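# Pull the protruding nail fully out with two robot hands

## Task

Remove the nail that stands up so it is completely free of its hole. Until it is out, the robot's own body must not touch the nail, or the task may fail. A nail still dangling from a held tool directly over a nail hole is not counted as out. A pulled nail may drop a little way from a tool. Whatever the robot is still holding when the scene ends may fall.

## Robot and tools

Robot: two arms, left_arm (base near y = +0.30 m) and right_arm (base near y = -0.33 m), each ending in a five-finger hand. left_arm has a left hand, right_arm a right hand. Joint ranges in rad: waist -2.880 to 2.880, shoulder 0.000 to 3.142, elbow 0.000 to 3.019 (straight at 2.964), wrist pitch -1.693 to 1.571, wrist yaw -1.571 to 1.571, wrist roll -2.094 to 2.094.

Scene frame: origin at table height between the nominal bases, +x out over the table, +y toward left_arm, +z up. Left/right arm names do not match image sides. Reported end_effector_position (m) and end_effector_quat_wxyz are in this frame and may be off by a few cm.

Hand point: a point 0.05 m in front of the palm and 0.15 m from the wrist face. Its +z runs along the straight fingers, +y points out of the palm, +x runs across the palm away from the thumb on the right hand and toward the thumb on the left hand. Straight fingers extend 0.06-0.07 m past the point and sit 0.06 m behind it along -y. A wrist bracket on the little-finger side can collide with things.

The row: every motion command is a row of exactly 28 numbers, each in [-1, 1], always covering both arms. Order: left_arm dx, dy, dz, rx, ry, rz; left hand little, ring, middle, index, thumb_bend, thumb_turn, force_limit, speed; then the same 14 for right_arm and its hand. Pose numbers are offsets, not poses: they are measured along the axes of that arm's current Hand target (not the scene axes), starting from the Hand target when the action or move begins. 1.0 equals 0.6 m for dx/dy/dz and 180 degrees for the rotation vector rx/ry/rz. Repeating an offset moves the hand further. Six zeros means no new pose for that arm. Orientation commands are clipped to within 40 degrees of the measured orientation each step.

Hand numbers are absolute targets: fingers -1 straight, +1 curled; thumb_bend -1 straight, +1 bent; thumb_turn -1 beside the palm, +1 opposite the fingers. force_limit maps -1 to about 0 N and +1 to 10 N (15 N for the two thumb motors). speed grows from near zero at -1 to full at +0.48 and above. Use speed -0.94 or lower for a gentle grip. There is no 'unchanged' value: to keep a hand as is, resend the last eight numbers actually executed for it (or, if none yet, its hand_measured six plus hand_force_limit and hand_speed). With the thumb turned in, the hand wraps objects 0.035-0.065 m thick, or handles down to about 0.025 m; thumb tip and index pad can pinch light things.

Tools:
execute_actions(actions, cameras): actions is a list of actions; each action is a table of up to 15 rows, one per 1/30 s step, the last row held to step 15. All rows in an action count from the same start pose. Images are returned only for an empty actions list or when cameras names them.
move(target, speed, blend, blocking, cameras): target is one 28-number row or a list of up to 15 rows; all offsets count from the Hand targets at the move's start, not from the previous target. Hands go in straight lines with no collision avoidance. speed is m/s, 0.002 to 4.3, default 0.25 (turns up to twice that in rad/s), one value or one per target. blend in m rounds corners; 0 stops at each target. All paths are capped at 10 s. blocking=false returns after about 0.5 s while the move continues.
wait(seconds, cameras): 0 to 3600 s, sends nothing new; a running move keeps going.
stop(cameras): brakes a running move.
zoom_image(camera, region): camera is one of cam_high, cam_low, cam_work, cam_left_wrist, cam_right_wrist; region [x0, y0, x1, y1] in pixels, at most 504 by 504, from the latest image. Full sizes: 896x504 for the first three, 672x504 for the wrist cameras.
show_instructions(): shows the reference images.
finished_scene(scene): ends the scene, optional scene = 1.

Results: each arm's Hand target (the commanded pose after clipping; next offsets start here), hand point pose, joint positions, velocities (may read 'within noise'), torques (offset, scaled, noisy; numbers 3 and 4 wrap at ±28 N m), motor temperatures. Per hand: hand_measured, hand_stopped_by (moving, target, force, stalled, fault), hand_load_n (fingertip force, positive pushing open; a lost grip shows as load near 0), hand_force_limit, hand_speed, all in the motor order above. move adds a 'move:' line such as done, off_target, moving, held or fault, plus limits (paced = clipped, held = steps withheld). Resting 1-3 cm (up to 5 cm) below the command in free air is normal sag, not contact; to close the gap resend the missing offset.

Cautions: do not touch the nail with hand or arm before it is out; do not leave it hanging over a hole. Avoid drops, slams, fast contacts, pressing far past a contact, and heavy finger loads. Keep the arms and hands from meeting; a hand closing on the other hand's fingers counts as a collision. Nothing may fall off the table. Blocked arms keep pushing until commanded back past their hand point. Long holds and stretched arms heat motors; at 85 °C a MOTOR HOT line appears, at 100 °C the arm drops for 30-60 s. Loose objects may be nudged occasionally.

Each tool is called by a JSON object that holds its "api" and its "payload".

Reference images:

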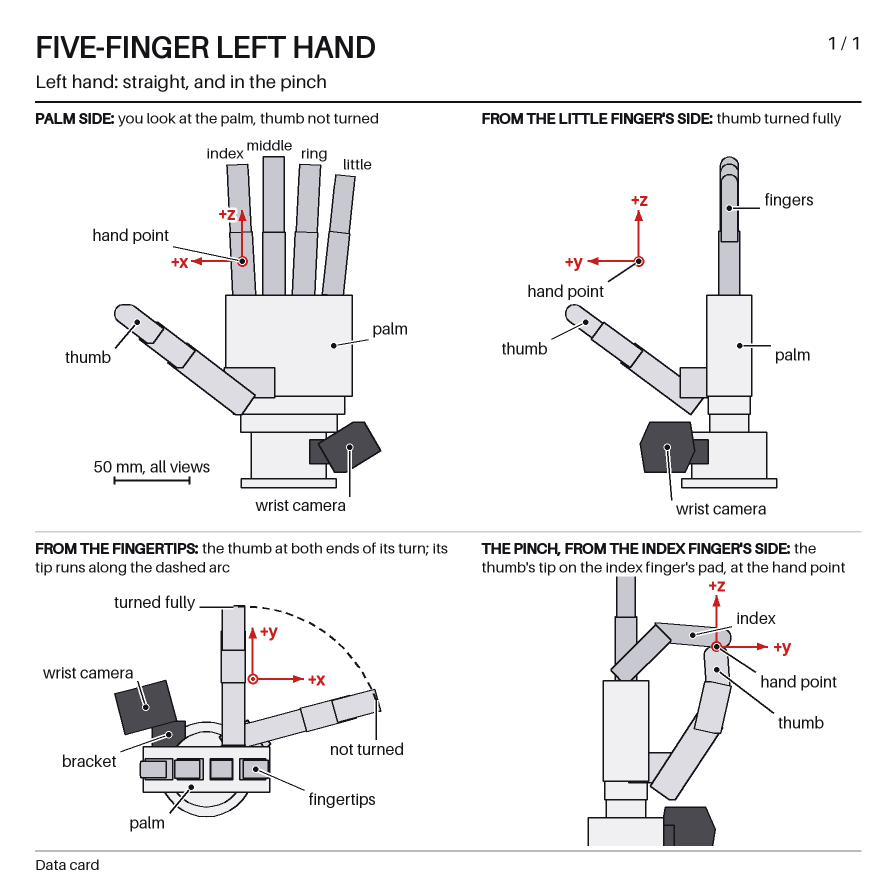

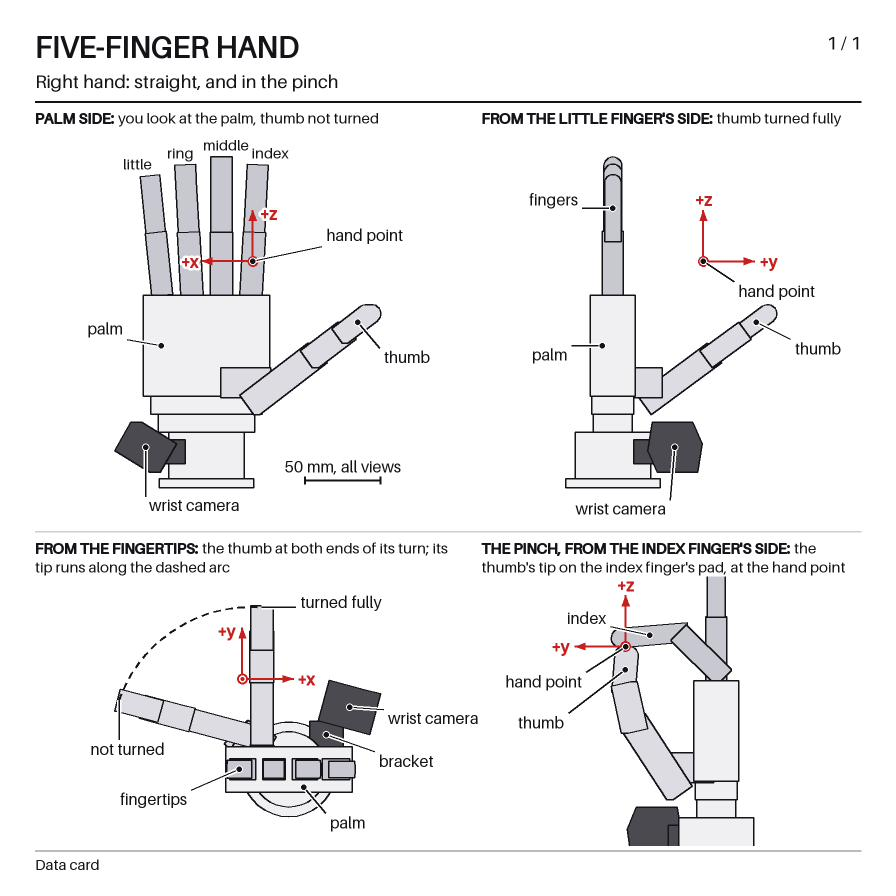

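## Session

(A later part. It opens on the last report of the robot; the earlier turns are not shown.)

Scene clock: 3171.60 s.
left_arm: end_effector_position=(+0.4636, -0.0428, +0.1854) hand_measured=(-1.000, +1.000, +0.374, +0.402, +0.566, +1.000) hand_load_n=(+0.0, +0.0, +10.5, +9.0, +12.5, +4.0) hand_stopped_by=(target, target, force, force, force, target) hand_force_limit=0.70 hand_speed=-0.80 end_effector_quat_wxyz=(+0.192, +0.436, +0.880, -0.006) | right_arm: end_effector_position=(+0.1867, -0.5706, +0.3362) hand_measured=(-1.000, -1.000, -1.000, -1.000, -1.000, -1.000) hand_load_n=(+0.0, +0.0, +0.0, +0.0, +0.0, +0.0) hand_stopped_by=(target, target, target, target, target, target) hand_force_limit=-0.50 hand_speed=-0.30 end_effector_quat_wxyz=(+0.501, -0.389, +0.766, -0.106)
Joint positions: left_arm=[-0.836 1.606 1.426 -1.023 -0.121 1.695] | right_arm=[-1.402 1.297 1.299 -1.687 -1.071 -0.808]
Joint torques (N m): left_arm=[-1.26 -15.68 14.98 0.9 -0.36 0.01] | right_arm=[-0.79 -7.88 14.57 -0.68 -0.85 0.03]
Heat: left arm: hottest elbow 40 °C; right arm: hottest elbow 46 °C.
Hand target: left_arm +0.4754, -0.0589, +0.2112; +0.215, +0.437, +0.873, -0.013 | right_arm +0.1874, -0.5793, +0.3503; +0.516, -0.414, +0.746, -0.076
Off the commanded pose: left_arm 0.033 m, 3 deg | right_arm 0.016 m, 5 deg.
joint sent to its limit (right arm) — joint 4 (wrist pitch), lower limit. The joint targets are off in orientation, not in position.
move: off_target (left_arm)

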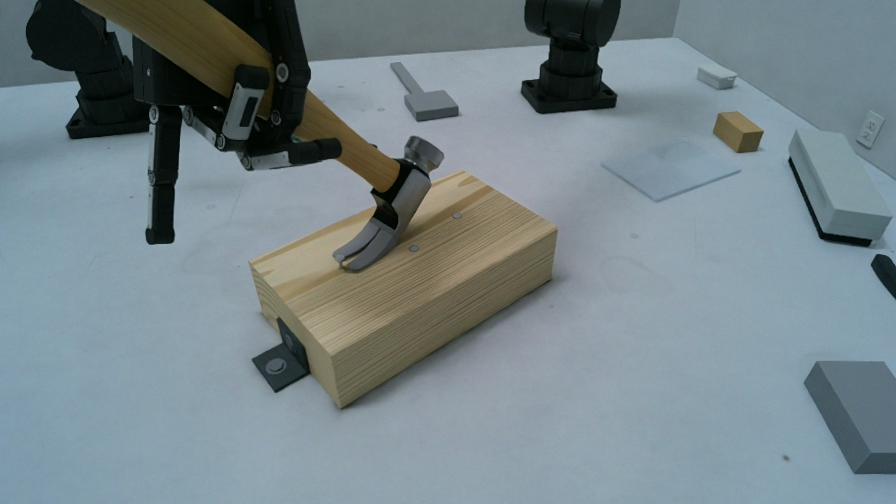

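{"api": "move", "payload": {"target": [[-0.0184,-0.0021,0.0075,0,0,0,-1,1.0,0.8,0.8,0.95,1,0.7,-0.8,0,0,0,0,0,0,-1,-1,-1,-1,-1,-1,-0.5,-0.3]], "speed": 0.02, "cameras": ["cam_work"]}}

{"api": "zoom_image", "payload": {"camera": "cam_work", "region": [310, 190, 400, 280]}}

Scene clock: 3182.67 s.
left_arm: end_effector_position=(+0.4717, -0.0514, +0.1855) hand_measured=(-1.000, +1.000, +0.374, +0.402, +0.566, +1.000) hand_load_n=(+0.5, +0.0, +10.5, +9.0, +12.5, +3.5) hand_stopped_by=(target, target, force, force, force, target) hand_force_limit=0.70 hand_speed=-0.80 end_effector_quat_wxyz=(+0.192, +0.436, +0.880, -0.006) | right_arm: end_effector_position=(+0.1867, -0.5706, +0.3362) hand_measured=(-1.000, -1.000, -1.000, -1.000, -1.000, -1.000) hand_load_n=(+0.0, +0.0, +0.0, +0.0, +0.0, +0.0) hand_stopped_by=(target, target, target, target, target, target) hand_force_limit=-0.50 hand_speed=-0.30 end_effector_quat_wxyz=(+0.501, -0.389, +0.766, -0.106)
Joint positions: left_arm=[-0.836 1.637 1.464 -1.031 -0.121 1.695] | right_arm=[-1.402 1.297 1.299 -1.687 -1.071 -0.808]
Joint torques (N m): left_arm=[-1.55 -16.38 14.98 0.9 -0.39 -0.02] | right_arm=[-1.49 -7.94 14.61 -0.75 -0.76 0.08]
Heat: left arm: hottest elbow 42 °C; right arm: hottest elbow 46 °C.
Hand target: left_arm +0.4819, -0.0691, +0.2112; +0.215, +0.437, +0.873, -0.013 | right_arm +0.1874, -0.5793, +0.3503; +0.516, -0.414, +0.746, -0.076
Off the commanded pose: left_arm 0.033 m, 3 deg | right_arm 0.016 m, 5 deg.
joint sent to its limit (right arm) — joint 4 (wrist pitch), lower limit. The joint targets are off in orientation, not in position.
move: off_target (left_arm)

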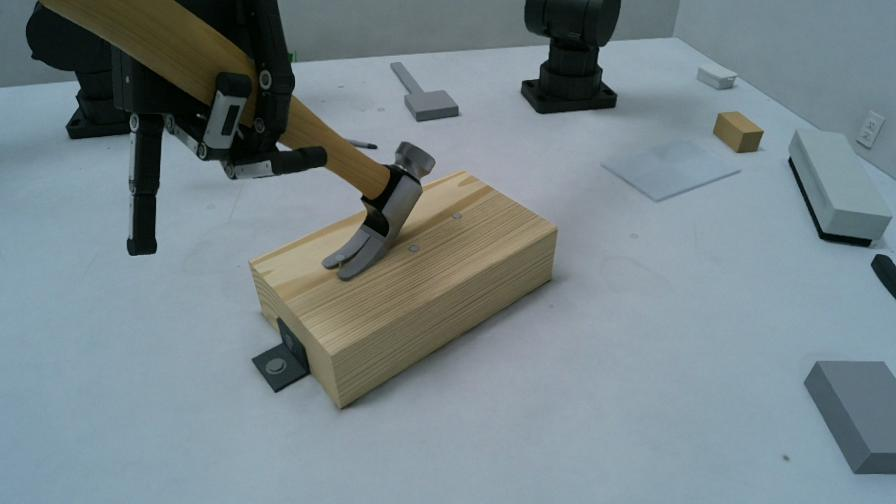

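Scaled by 5.600 from the camera's image (finer frame: 1280x720).

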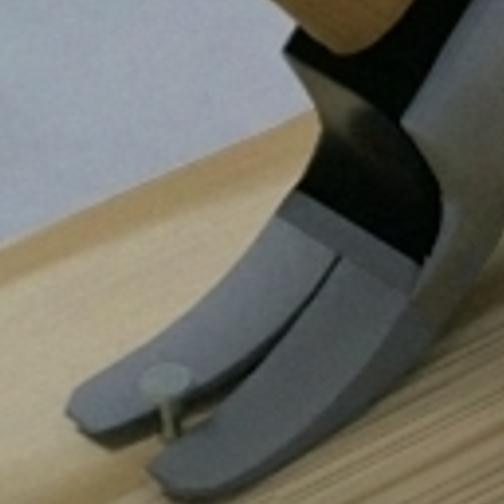

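{"api": "move", "payload": {"target": [[-0.0153,-0.0008,0.0065,0,0,0,-1,1.0,0.8,0.8,0.95,1,0.7,-0.8,0,0,0,0,0,0,-1,-1,-1,-1,-1,-1,-0.5,-0.3]], "speed": 0.02, "cameras": ["cam_work","cam_low"]}}

{"api": "zoom_image", "payload": {"camera": "cam_work", "region": [310, 190, 400, 280]}}

{"api": "zoom_image", "payload": {"camera": "cam_low", "region": [430, 200, 530, 320]}}

Scene clock: 3189.53 s.
left_arm: end_effector_position=(+0.4775, -0.0586, +0.1855) hand_measured=(-1.000, +1.000, +0.374, +0.402, +0.566, +1.000) hand_load_n=(+0.0, +0.5, +10.5, +9.0, +12.5, +4.0) hand_stopped_by=(target, target, force, force, force, target) hand_force_limit=0.70 hand_speed=-0.80 end_effector_quat_wxyz=(+0.190, +0.436, +0.880, -0.006) | right_arm: end_effector_position=(+0.1867, -0.5706, +0.3362) hand_measured=(-1.000, -1.000, -1.000, -1.000, -1.000, -1.000) hand_load_n=(+0.0, +0.0, +0.0, +0.0, +0.0, -0.5) hand_stopped_by=(target, target, target, target, target, target) hand_force_limit=-0.50 hand_speed=-0.30 end_effector_quat_wxyz=(+0.501, -0.389, +0.766, -0.106)
Joint positions: left_arm=[-0.837 1.662 1.496 -1.04 -0.121 1.695] | right_arm=[-1.402 1.297 1.299 -1.687 -1.071 -0.808]
Joint torques (N m): left_arm=[-1.85 -16.56 14.99 0.96 -0.45 -0.06] | right_arm=[-0.67 -8.06 14.38 -1.02 -0.78 -0.01]
Heat: left arm: hottest elbow 42 °C; right arm: hottest elbow 46 °C.
Hand target: left_arm +0.4879, -0.0771, +0.2112; +0.215, +0.437, +0.873, -0.013 | right_arm +0.1874, -0.5793, +0.3503; +0.516, -0.414, +0.746, -0.076
Off the commanded pose: left_arm 0.033 m, 3 deg | right_arm 0.016 m, 5 deg.
joint sent to its limit (right arm) — joint 4 (wrist pitch), lower limit. The joint targets are off in orientation, not in position.
move: off_target (left_arm)
Images, in order (width x height): cam_low 896x504, cam_work 896x504.

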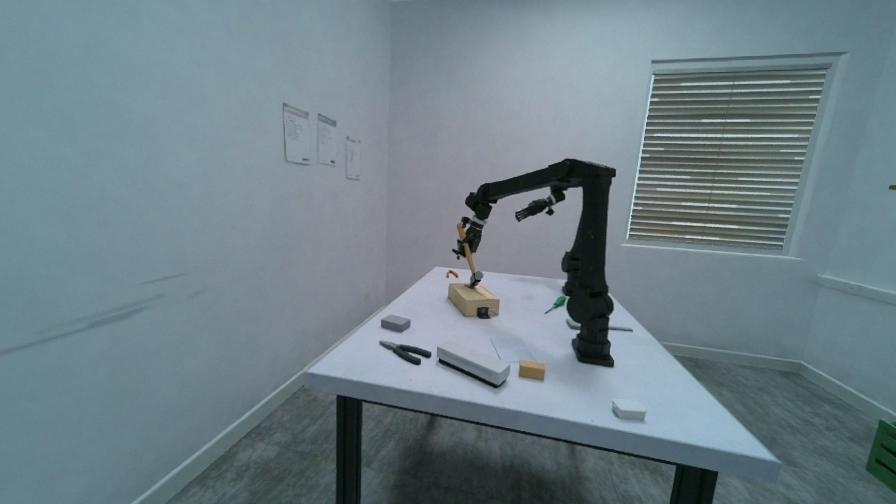

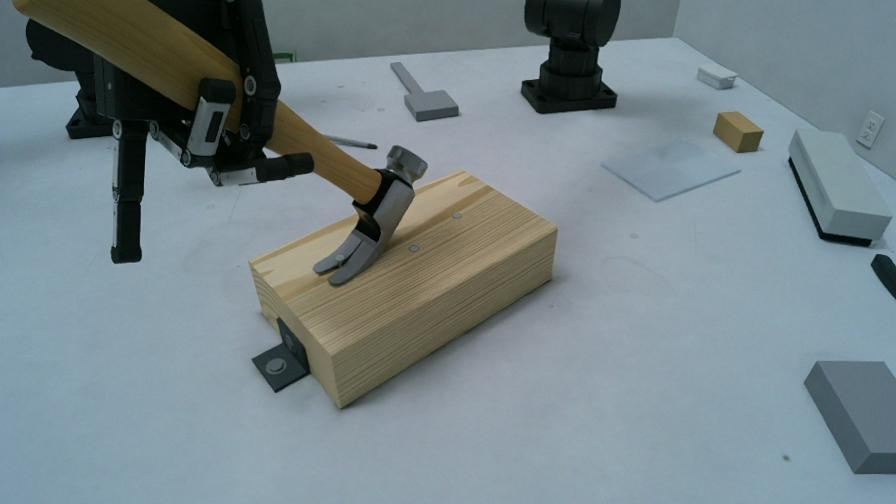

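Scaled by 5.600 from the camera's image (finer frame: 1280x720).

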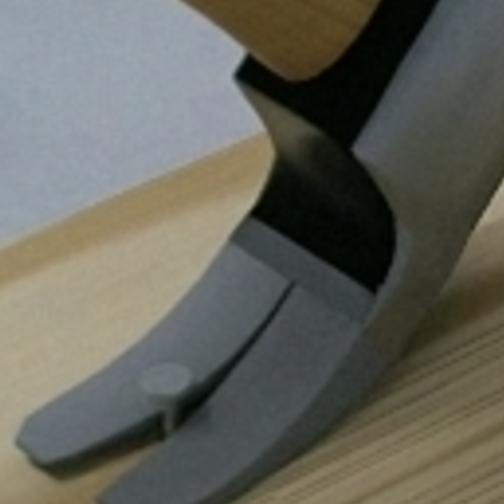

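Scaled by 4.200 from the camera's image (finer frame: 1280x720).

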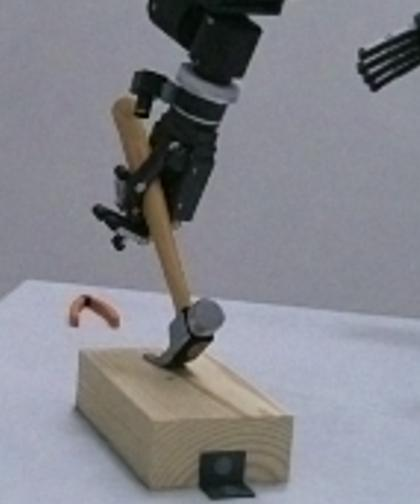

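{"api": "move", "payload": {"target": [[0.0768,-0.0007,-0.0403,-0.0095,-0.1095,-0.0159,-1,1.0,0.8,0.8,0.95,1,0.7,-0.8,0,0,0,0,0,0,-1,-1,-1,-1,-1,-1,-0.5,-0.3]], "speed": 0.03, "cameras": ["cam_work","cam_low","cam_high"]}}

{"api": "zoom_image", "payload": {"camera": "cam_work", "region": [300, 120, 460, 280]}}

{"api": "zoom_image", "payload": {"camera": "cam_low", "region": [430, 200, 530, 320]}}

Scene clock: 3221.37 s.
left_arm: end_effector_position=(+0.4510, -0.0339, +0.1992) hand_measured=(-1.000, +1.000, +0.374, +0.402, +0.566, +1.000) hand_load_n=(+0.0, +0.0, +10.5, +8.5, +12.5, +3.0) hand_stopped_by=(target, target, force, force, force, target) hand_force_limit=0.70 hand_speed=-0.80 end_effector_quat_wxyz=(+0.345, +0.406, +0.843, -0.070) | right_arm: end_effector_position=(+0.1867, -0.5706, +0.3362) hand_measured=(-1.000, -1.000, -1.000, -1.000, -1.000, -1.000) hand_load_n=(+0.0, +0.0, +0.0, +0.0, +0.0, -0.5) hand_stopped_by=(target, target, target, target, target, target) hand_force_limit=-0.50 hand_speed=-0.30 end_effector_quat_wxyz=(+0.501, -0.389, +0.766, -0.106)
Joint positions: left_arm=[-0.838 1.375 1.106 -0.59 -0.111 1.691] | right_arm=[-1.402 1.297 1.299 -1.687 -1.071 -0.808]
Joint torques (N m): left_arm=[-0.85 -14.21 9.59 2.84 0.01 -0.01] | right_arm=[-1.55 -8.12 14.58 -0.68 -0.77 0.1]
Heat: left arm: hottest elbow 41 °C; right arm: hottest elbow 46 °C.
Hand target: left_arm +0.4544, -0.0374, +0.2152; +0.367, +0.403, +0.834, -0.080 | right_arm +0.1874, -0.5793, +0.3503; +0.516, -0.414, +0.746, -0.076
Off the commanded pose: left_arm 0.017 m, 3 deg | right_arm 0.016 m, 5 deg.
joint sent to its limit (right arm) — joint 4 (wrist pitch), lower limit. The joint targets are off in orientation, not in position.
move: off_target (left_arm)
Images, in order (width x height): cam_high 896x504, cam_low 896x504, cam_work 896x504.

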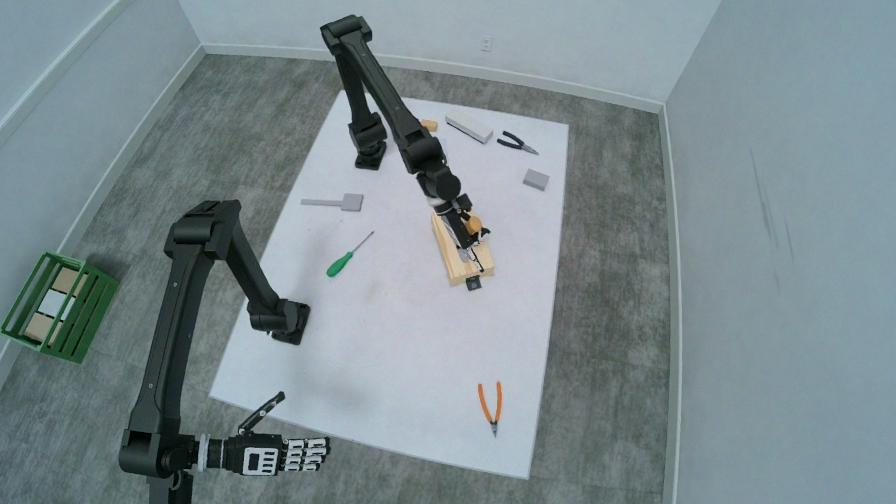

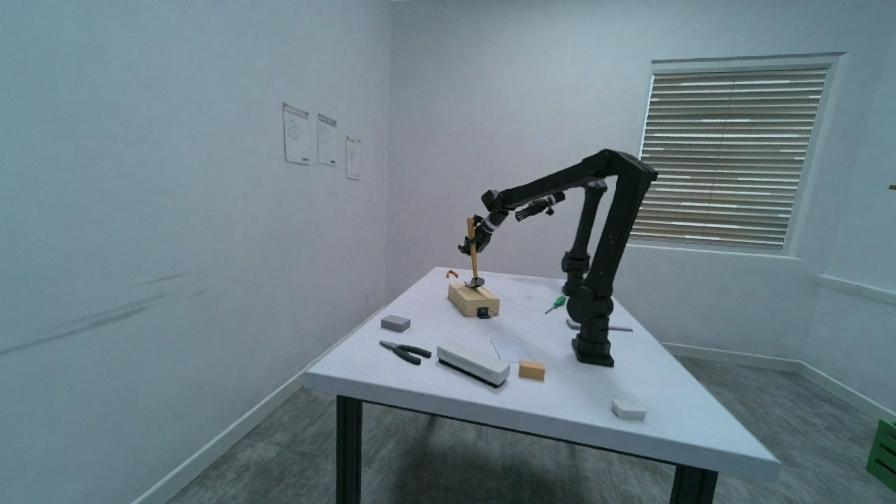

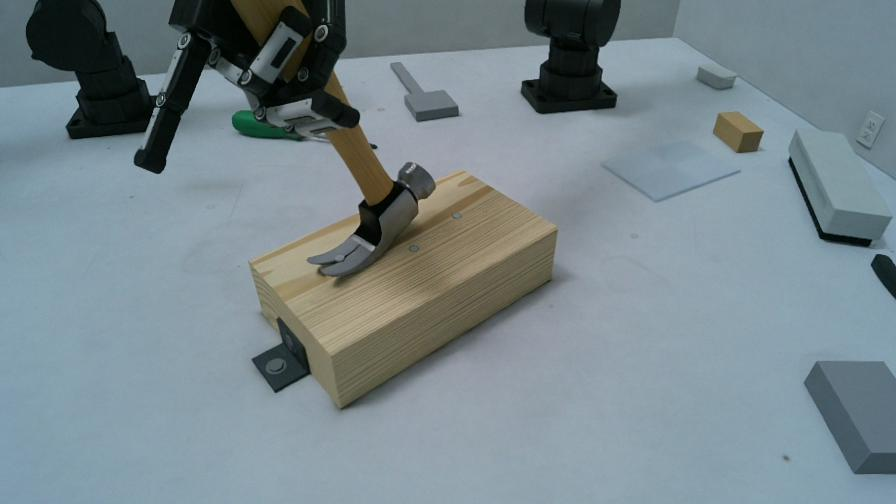

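Scaled by 3.150 from the camera's image (finer frame: 1280x720).

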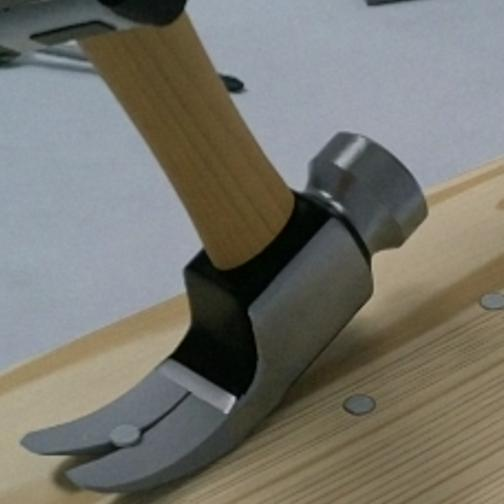

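Scaled by 4.200 from the camera's image (finer frame: 1280x720).

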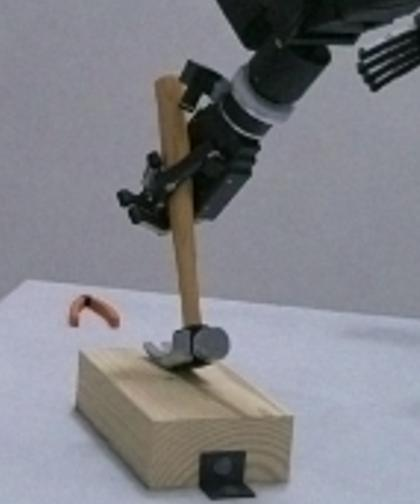

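{"api": "move", "payload": {"target": [[0.0672,0.0022,-0.0535,-0.0095,-0.1095,-0.0159,-1,1.0,0.8,0.8,0.95,1,0.7,-0.8,0,0,0,0,0,0,-1,-1,-1,-1,-1,-1,-0.5,-0.3]], "speed": 0.03, "cameras": ["cam_work","cam_low","cam_high"]}}

{"api": "zoom_image", "payload": {"camera": "cam_work", "region": [300, 120, 460, 280]}}

{"api": "zoom_image", "payload": {"camera": "cam_low", "region": [430, 200, 530, 320]}}

Scene clock: 3234.90 s.
left_arm: end_effector_position=(+0.4466, -0.0232, +0.2016) hand_measured=(-1.000, +0.998, +0.374, +0.402, +0.566, +1.000) hand_load_n=(+0.0, +13.5, +11.0, +9.0, +13.5, +3.0) hand_stopped_by=(target, target, force, force, force, target) hand_force_limit=0.70 hand_speed=-0.80 end_effector_quat_wxyz=(+0.506, +0.362, +0.769, -0.147) | right_arm: end_effector_position=(+0.1867, -0.5706, +0.3362) hand_measured=(-1.000, -1.000, -1.000, -1.000, -1.000, -1.000) hand_load_n=(+0.0, +0.0, -0.5, +0.0, +0.0, +0.0) hand_stopped_by=(target, target, target, target, target, target) hand_force_limit=-0.50 hand_speed=-0.30 end_effector_quat_wxyz=(+0.501, -0.389, +0.766, -0.106)
Joint positions: left_arm=[-0.814 1.225 0.771 -0.009 -0.066 1.696] | right_arm=[-1.402 1.297 1.299 -1.687 -1.071 -0.808]
Joint torques (N m): left_arm=[-1.44 -18.84 4.08 0.81 -0.64 -0.11] | right_arm=[-0.79 -8.23 14.8 -0.7 -0.79 0.02]
Heat: left arm: hottest elbow 40 °C; right arm: hottest elbow 46 °C.
Hand target: left_arm +0.4216, +0.0021, +0.2111; +0.508, +0.357, +0.770, -0.144 | right_arm +0.1874, -0.5793, +0.3503; +0.516, -0.414, +0.746, -0.076
Off the commanded pose: left_arm 0.037 m, 1 deg | right_arm 0.016 m, 5 deg.
joint sent to its limit (right arm) — joint 4 (wrist pitch), lower limit. The joint targets are off in orientation, not in position.
move: off_target (left_arm)
Images, in order (width x height): cam_high 896x504, cam_low 896x504, cam_work 896x504.

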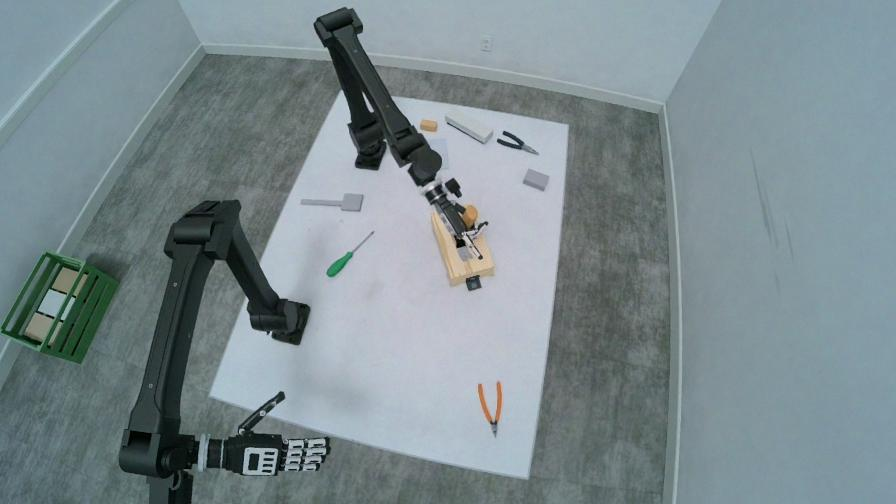

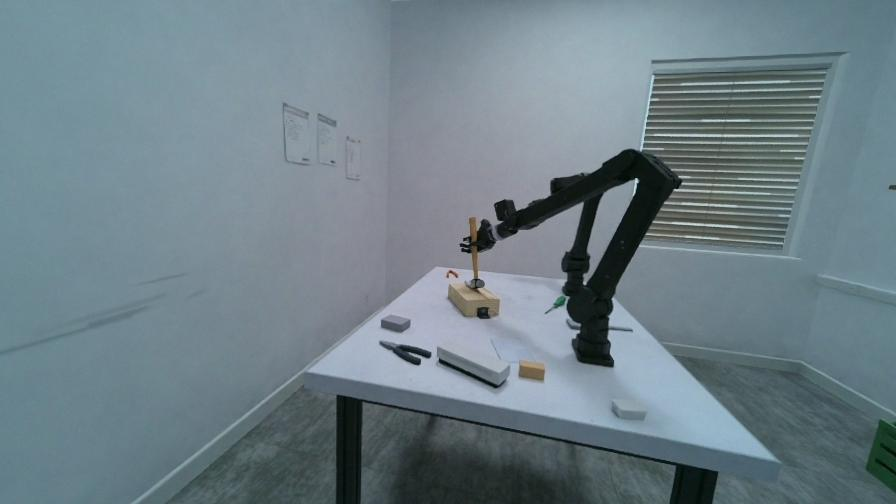

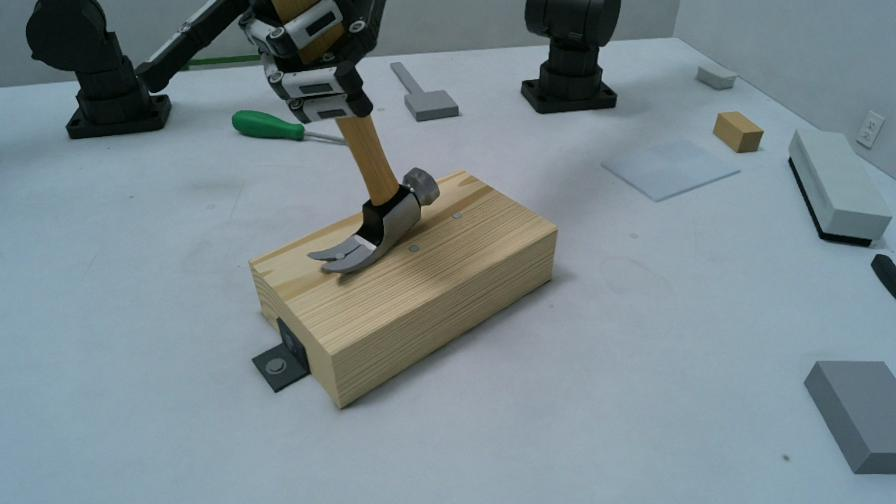

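Scaled by 3.150 from the camera's image (finer frame: 1280x720).

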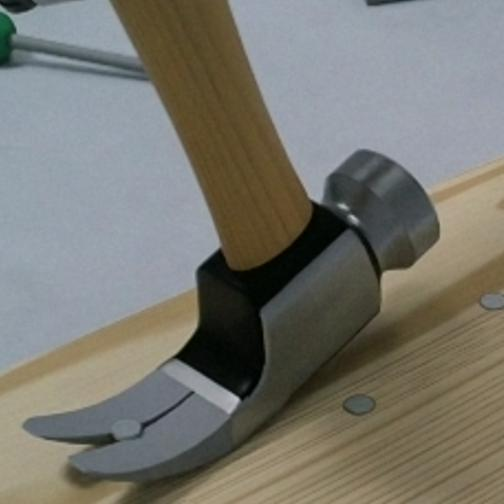

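Scaled by 4.200 from the camera's image (finer frame: 1280x720).

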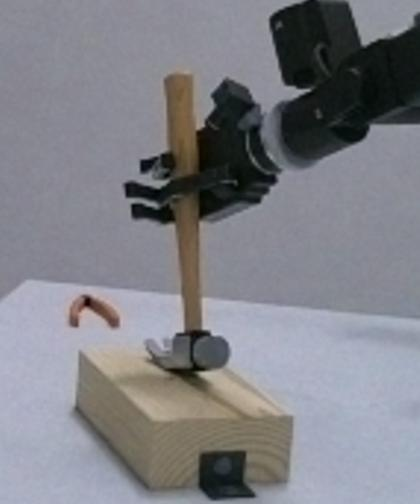

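{"api": "move", "payload": {"target": [[0.0152,0.003,-0.0295,0.0038,0.0438,0.0064,-1,1.0,0.8,0.8,0.95,1,0.7,-0.8,0,0,0,0,0,0,-1,-1,-1,-1,-1,-1,-0.5,-0.3]], "speed": 0.03, "cameras": ["cam_work","cam_low"]}}

{"api": "zoom_image", "payload": {"camera": "cam_work", "region": [300, 120, 460, 280]}}

{"api": "zoom_image", "payload": {"camera": "cam_low", "region": [430, 200, 530, 320]}}

Scene clock: 3250.53 s.
left_arm: end_effector_position=(+0.4415, -0.0189, +0.2012) hand_measured=(-1.000, +0.998, +0.374, +0.402, +0.566, +1.000) hand_load_n=(-0.5, +5.5, +11.5, +9.5, +14.0, +4.0) hand_stopped_by=(target, target, force, force, force, target) hand_force_limit=0.70 hand_speed=-0.80 end_effector_quat_wxyz=(+0.472, +0.376, +0.786, -0.134) | right_arm: end_effector_position=(+0.1867, -0.5706, +0.3362) hand_measured=(-1.000, -1.000, -1.000, -1.000, -1.000, -1.000) hand_load_n=(+0.0, +0.0, +0.0, +0.0, +0.0, +0.0) hand_stopped_by=(target, target, target, target, target, target) hand_force_limit=-0.50 hand_speed=-0.30 end_effector_quat_wxyz=(+0.501, -0.389, +0.766, -0.106)
Joint positions: left_arm=[-0.814 1.216 0.816 -0.146 -0.062 1.702] | right_arm=[-1.402 1.297 1.299 -1.687 -1.071 -0.808]
Joint torques (N m): left_arm=[-1.14 -19.96 5.61 -2.26 -1.01 -0.08] | right_arm=[-0.91 -8.29 14.48 -0.76 -0.77 0.05]
Heat: left arm: hottest elbow 38 °C; right arm: hottest elbow 46 °C.
Hand target: left_arm +0.4087, +0.0174, +0.2112; +0.454, +0.377, +0.799, -0.119 | right_arm +0.1874, -0.5793, +0.3503; +0.516, -0.414, +0.746, -0.076
Off the commanded pose: left_arm 0.050 m, 3 deg | right_arm 0.016 m, 5 deg.
joint sent to its limit (right arm) — joint 4 (wrist pitch), lower limit. The joint targets are off in orientation, not in position.
move: off_target (left_arm)
Images, in order (width x height): cam_low 896x504, cam_work 896x504.

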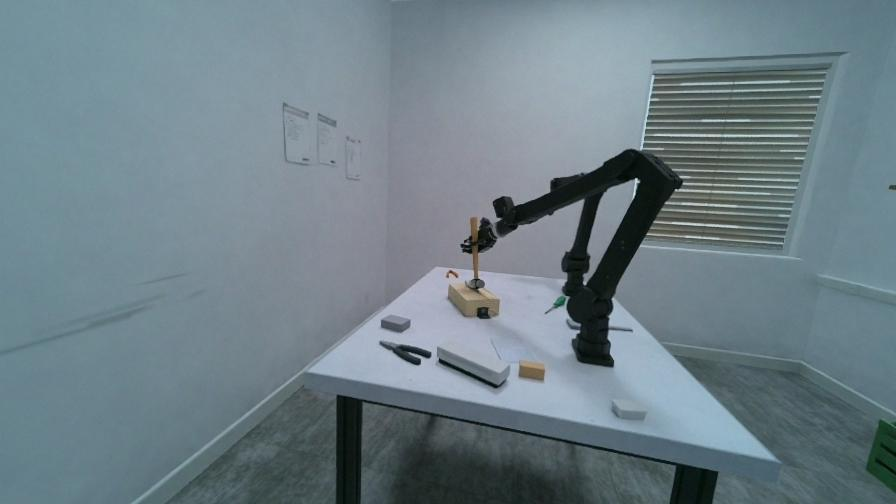

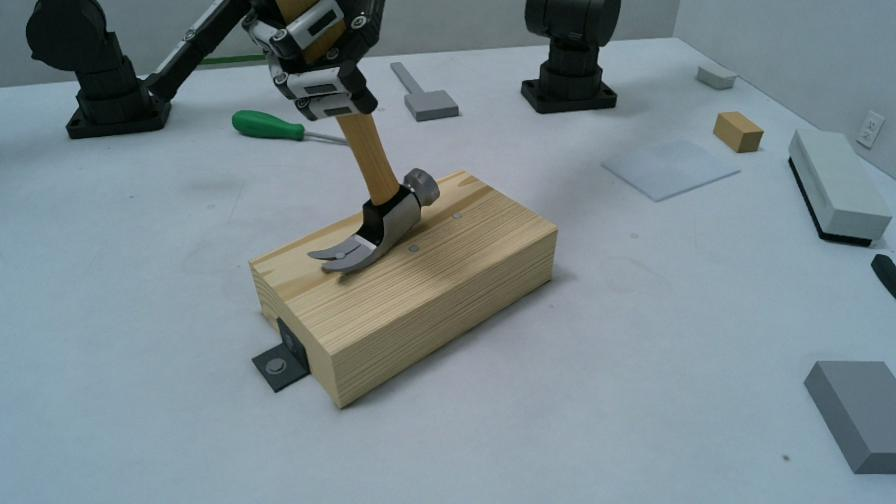

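Scaled by 3.150 from the camera's image (finer frame: 1280x720).

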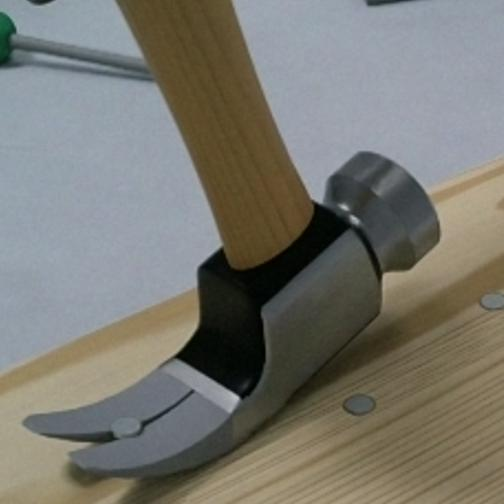

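Scaled by 4.200 from the camera's image (finer frame: 1280x720).

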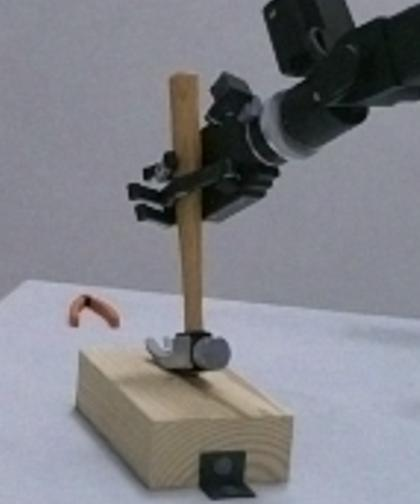

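{"api": "move", "payload": {"target": [[0.0228,0.0045,-0.0443,0,0.0,0,-1,1.0,0.8,0.8,0.95,1,0.7,-0.8,0,0,0,0,0,0,-1,-1,-1,-1,-1,-1,-0.5,-0.3]], "speed": 0.03, "cameras": ["cam_work"]}}

{"api": "zoom_image", "payload": {"camera": "cam_work", "region": [300, 120, 460, 280]}}

Scene clock: 3260.43 s.
left_arm: end_effector_position=(+0.4311, -0.0104, +0.2026) hand_measured=(-1.000, +1.000, +0.374, +0.402, +0.566, +1.000) hand_load_n=(+0.0, +0.5, +13.0, +6.5, +15.5, +1.5) hand_stopped_by=(target, target, force, force, force, target) hand_force_limit=0.70 hand_speed=-0.80 end_effector_quat_wxyz=(+0.469, +0.386, +0.783, -0.134) | right_arm: end_effector_position=(+0.1867, -0.5706, +0.3362) hand_measured=(-1.000, -1.000, -1.000, -1.000, -1.000, -1.000) hand_load_n=(+0.0, +0.0, +0.0, +0.0, +0.0, +0.0) hand_stopped_by=(target, target, target, target, target, target) hand_force_limit=-0.50 hand_speed=-0.30 end_effector_quat_wxyz=(+0.501, -0.389, +0.766, -0.106)
Joint positions: left_arm=[-0.814 1.174 0.788 -0.166 -0.052 1.719] | right_arm=[-1.402 1.297 1.299 -1.687 -1.071 -0.808]
Joint torques (N m): left_arm=[-0.44 -22.48 3.95 -2.55 -1.16 -0.19] | right_arm=[-1.49 -7.94 14.53 -0.59 -0.78 0.04]
Heat: left arm: hottest elbow 37 °C; right arm: hottest elbow 46 °C.
Hand target: left_arm +0.3896, +0.0402, +0.2152; +0.453, +0.377, +0.799, -0.119 | right_arm +0.1874, -0.5793, +0.3503; +0.516, -0.414, +0.746, -0.076
Off the commanded pose: left_arm 0.067 m, 3 deg | right_arm 0.016 m, 5 deg.
joint sent to its limit (right arm) — joint 4 (wrist pitch), lower limit. The joint targets are off in orientation, not in position.
move: off_target (left_arm)

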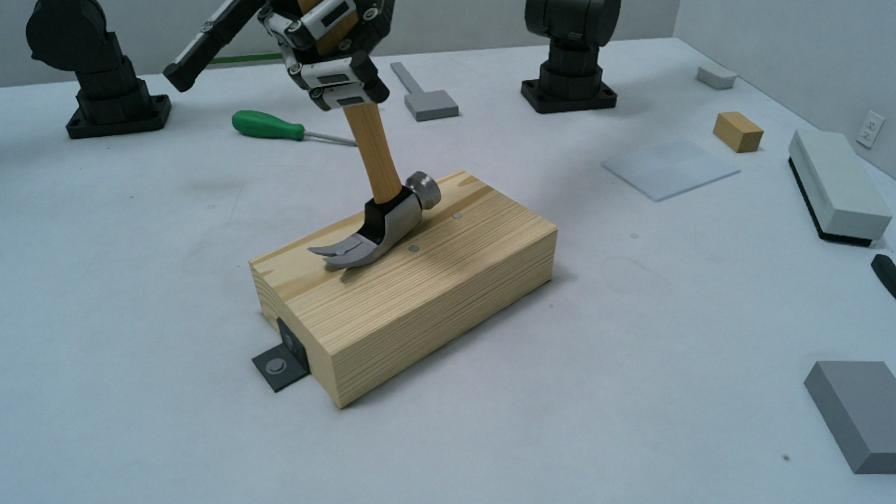

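Scaled by 3.150 from the camera's image (finer frame: 1280x720).

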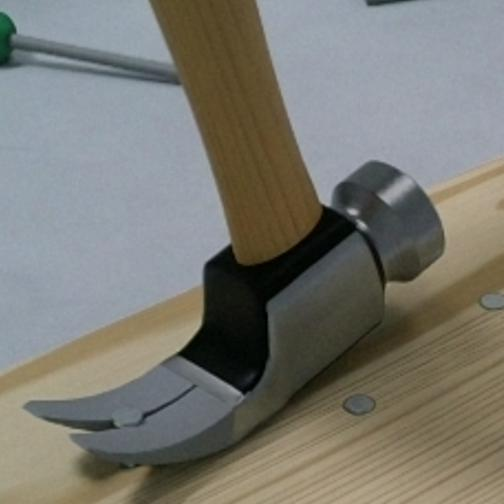

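{"api": "move", "payload": {"target": [[0.0288,0.0035,-0.0407,-0.0024,-0.0274,-0.004,-1,1.0,0.8,0.8,0.95,1,0.7,-0.8,0,0,0,0,0,0,-1,-1,-1,-1,-1,-1,-0.5,-0.3]], "speed": 0.03, "cameras": ["cam_work"]}}

{"api": "zoom_image", "payload": {"camera": "cam_work", "region": [300, 120, 460, 280]}}

Scene clock: 3270.87 s.
left_arm: end_effector_position=(+0.3672, +0.0605, +0.2067) hand_measured=(-1.000, +1.000, +0.374, +0.402, +0.564, +1.000) hand_load_n=(+0.0, +0.0, +11.5, +6.0, +13.0, +1.0) hand_stopped_by=(target, target, force, force, force, target) hand_force_limit=0.70 hand_speed=-0.80 end_effector_quat_wxyz=(+0.474, +0.374, +0.786, -0.131) | right_arm: end_effector_position=(+0.1867, -0.5706, +0.3362) hand_measured=(-1.000, -1.000, -1.000, -1.000, -1.000, -1.000) hand_load_n=(+0.0, +0.0, +0.0, +0.0, +0.0, -0.5) hand_stopped_by=(target, target, target, target, target, target) hand_force_limit=-0.50 hand_speed=-0.30 end_effector_quat_wxyz=(+0.501, -0.389, +0.766, -0.106)
Joint positions: left_arm=[-0.811 0.866 0.606 -0.284 -0.067 1.704] | right_arm=[-1.402 1.297 1.299 -1.687 -1.071 -0.808]
Joint torques (N m): left_arm=[-0.44 -5.89 9.58 2.81 -0.01 -0.08] | right_arm=[-1.49 -8.29 14.52 -0.73 -0.72 0.07]
Heat: left arm: hottest elbow 36 °C; right arm: hottest elbow 46 °C.
Hand target: left_arm +0.3703, +0.0631, +0.2153; +0.488, +0.365, +0.781, -0.135 | right_arm +0.1874, -0.5793, +0.3503; +0.516, -0.414, +0.746, -0.076
Off the commanded pose: left_arm 0.009 m, 2 deg | right_arm 0.016 m, 5 deg.
joint sent to its limit (right arm) — joint 4 (wrist pitch), lower limit. The joint targets are off in orientation, not in position.
move: done

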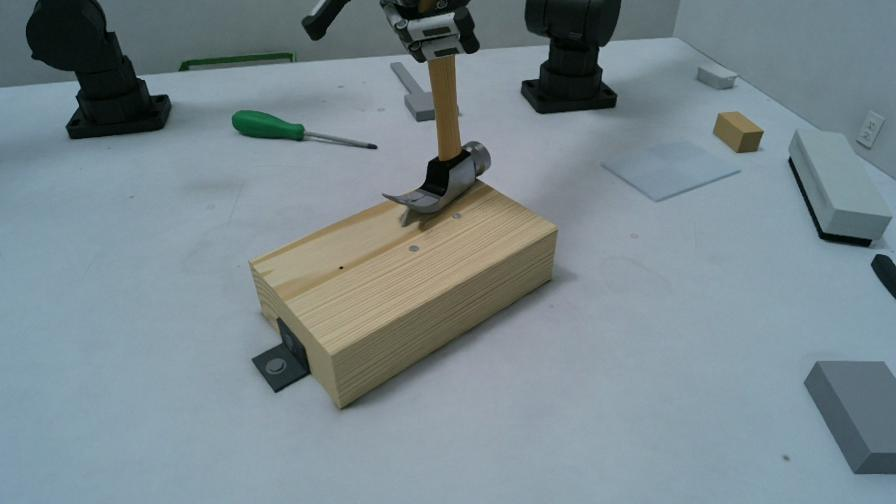

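Scaled by 3.150 from the camera's image (finer frame: 1280x720).

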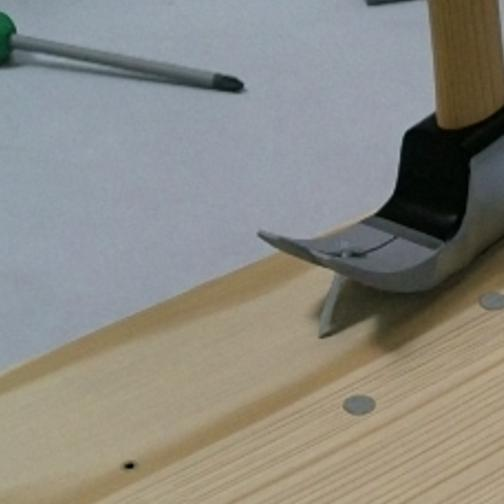

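{"api": "move", "payload": {"target": [[-0.1148,0.0194,-0.0649,0,0,0,-1,1.0,0.8,0.8,0.95,1,0.7,-0.8,0,0,0,0,0,0,-1,-1,-1,-1,-1,-1,-0.5,-0.3],[-0.1502,-0.2476,-0.0823,0,0,0,-1,1.0,0.8,0.8,0.95,1,0.7,-0.8,0,0,0,0,0,0,-1,-1,-1,-1,-1,-1,-0.5,-0.3],[-0.0067,-0.2718,-0.0013,0,0,0,-1,1.0,0.8,0.8,0.95,1,0.7,-0.8,0,0,0,0,0,0,-1,-1,-1,-1,-1,-1,-0.5,-0.3]], "speed": [0.07,0.1,0.07], "blend": [0.02,0.02,0], "cameras": ["cam_work","cam_high","cam_low"]}}

{"api": "zoom_image", "payload": {"camera": "cam_work", "region": [80, 60, 480, 290]}}

{"api": "zoom_image", "payload": {"camera": "cam_low", "region": [430, 200, 610, 340]}}

Scene clock: 3298.53 s.
left_arm: end_effector_position=(+0.2540, -0.0402, +0.1734) hand_measured=(-1.000, +1.000, +0.374, +0.402, +0.564, +1.000) hand_load_n=(+0.0, +0.0, +11.0, +6.0, +13.5, +1.5) hand_stopped_by=(target, target, force, force, force, target) hand_force_limit=0.70 hand_speed=-0.80 end_effector_quat_wxyz=(+0.464, +0.377, +0.793, -0.115) | right_arm: end_effector_position=(+0.1867, -0.5706, +0.3362) hand_measured=(-1.000, -1.000, -1.000, -1.000, -1.000, -1.000) hand_load_n=(+0.0, +0.0, +0.0, +0.0, +0.0, -0.5) hand_stopped_by=(target, target, target, target, target, target) hand_force_limit=-0.50 hand_speed=-0.30 end_effector_quat_wxyz=(+0.501, -0.389, +0.766, -0.106)
Joint positions: left_arm=[-1.354 1.051 0.648 -0.278 -0.533 1.382] | right_arm=[-1.402 1.297 1.299 -1.687 -1.071 -0.808]
Joint torques (N m): left_arm=[-1.61 -7.82 10.86 3.32 -0.91 0.05] | right_arm=[-0.73 -7.71 14.61 -0.91 -0.73 0.08]
Heat: left arm: hottest elbow 37 °C; right arm: hottest elbow 46 °C.
Hand target: left_arm +0.2563, -0.0519, +0.1954; +0.488, +0.365, +0.781, -0.135 | right_arm +0.1874, -0.5793, +0.3503; +0.516, -0.414, +0.746, -0.076
Off the commanded pose: left_arm 0.025 m, 4 deg | right_arm 0.016 m, 5 deg.
joint sent to its limit (right arm) — joint 4 (wrist pitch), lower limit. The joint targets are off in orientation, not in position.
move: off_target (left_arm)
Images, in order (width x height): cam_high 896x504, cam_low 896x504, cam_work 896x504.

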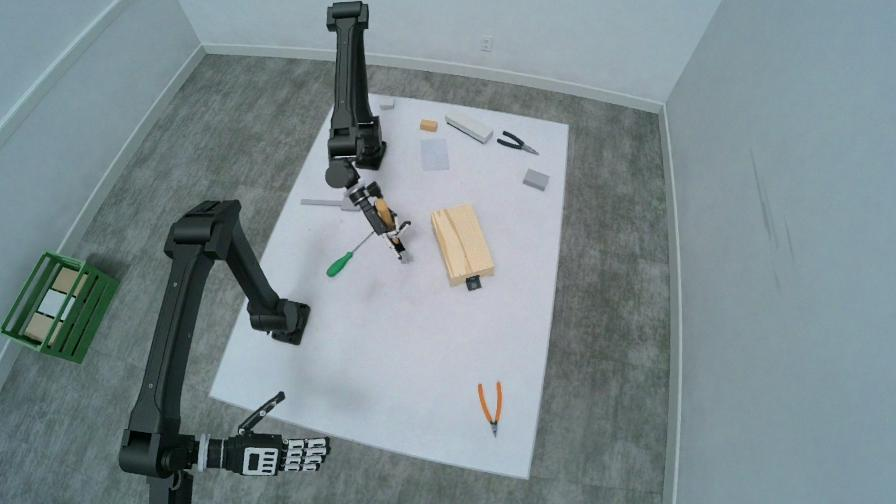

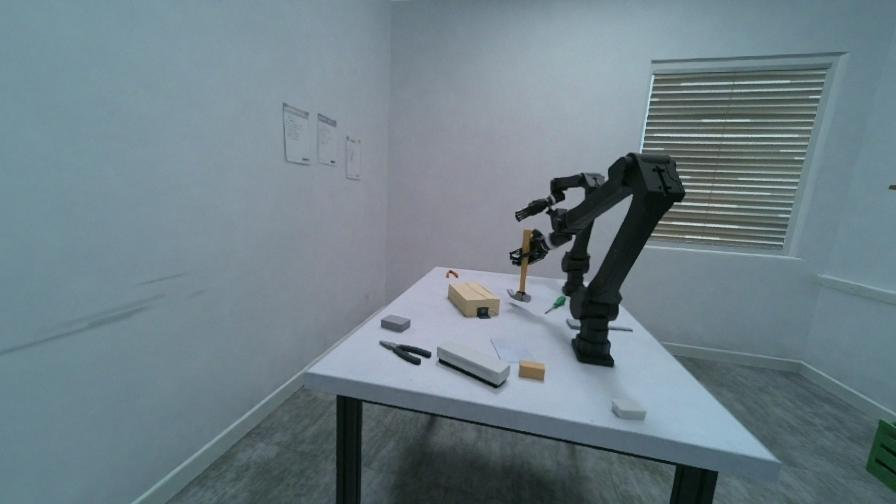

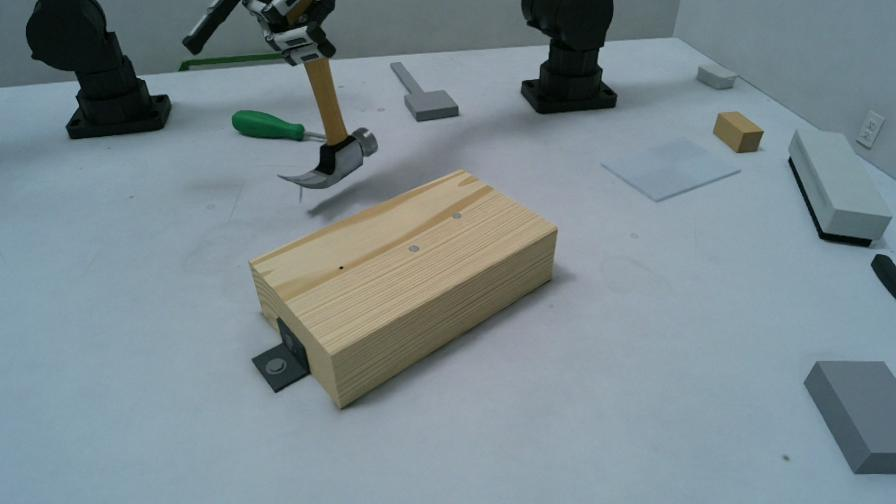

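Scaled by 1.260 from the camera's image (finer frame: 1280x720).

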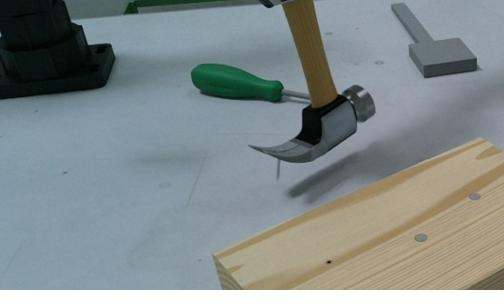

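Scaled by 2.800 from the camera's image (finer frame: 1280x720).

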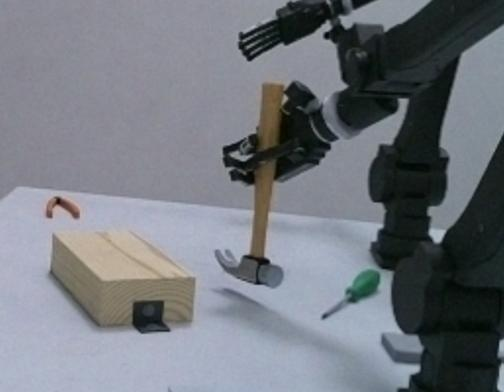

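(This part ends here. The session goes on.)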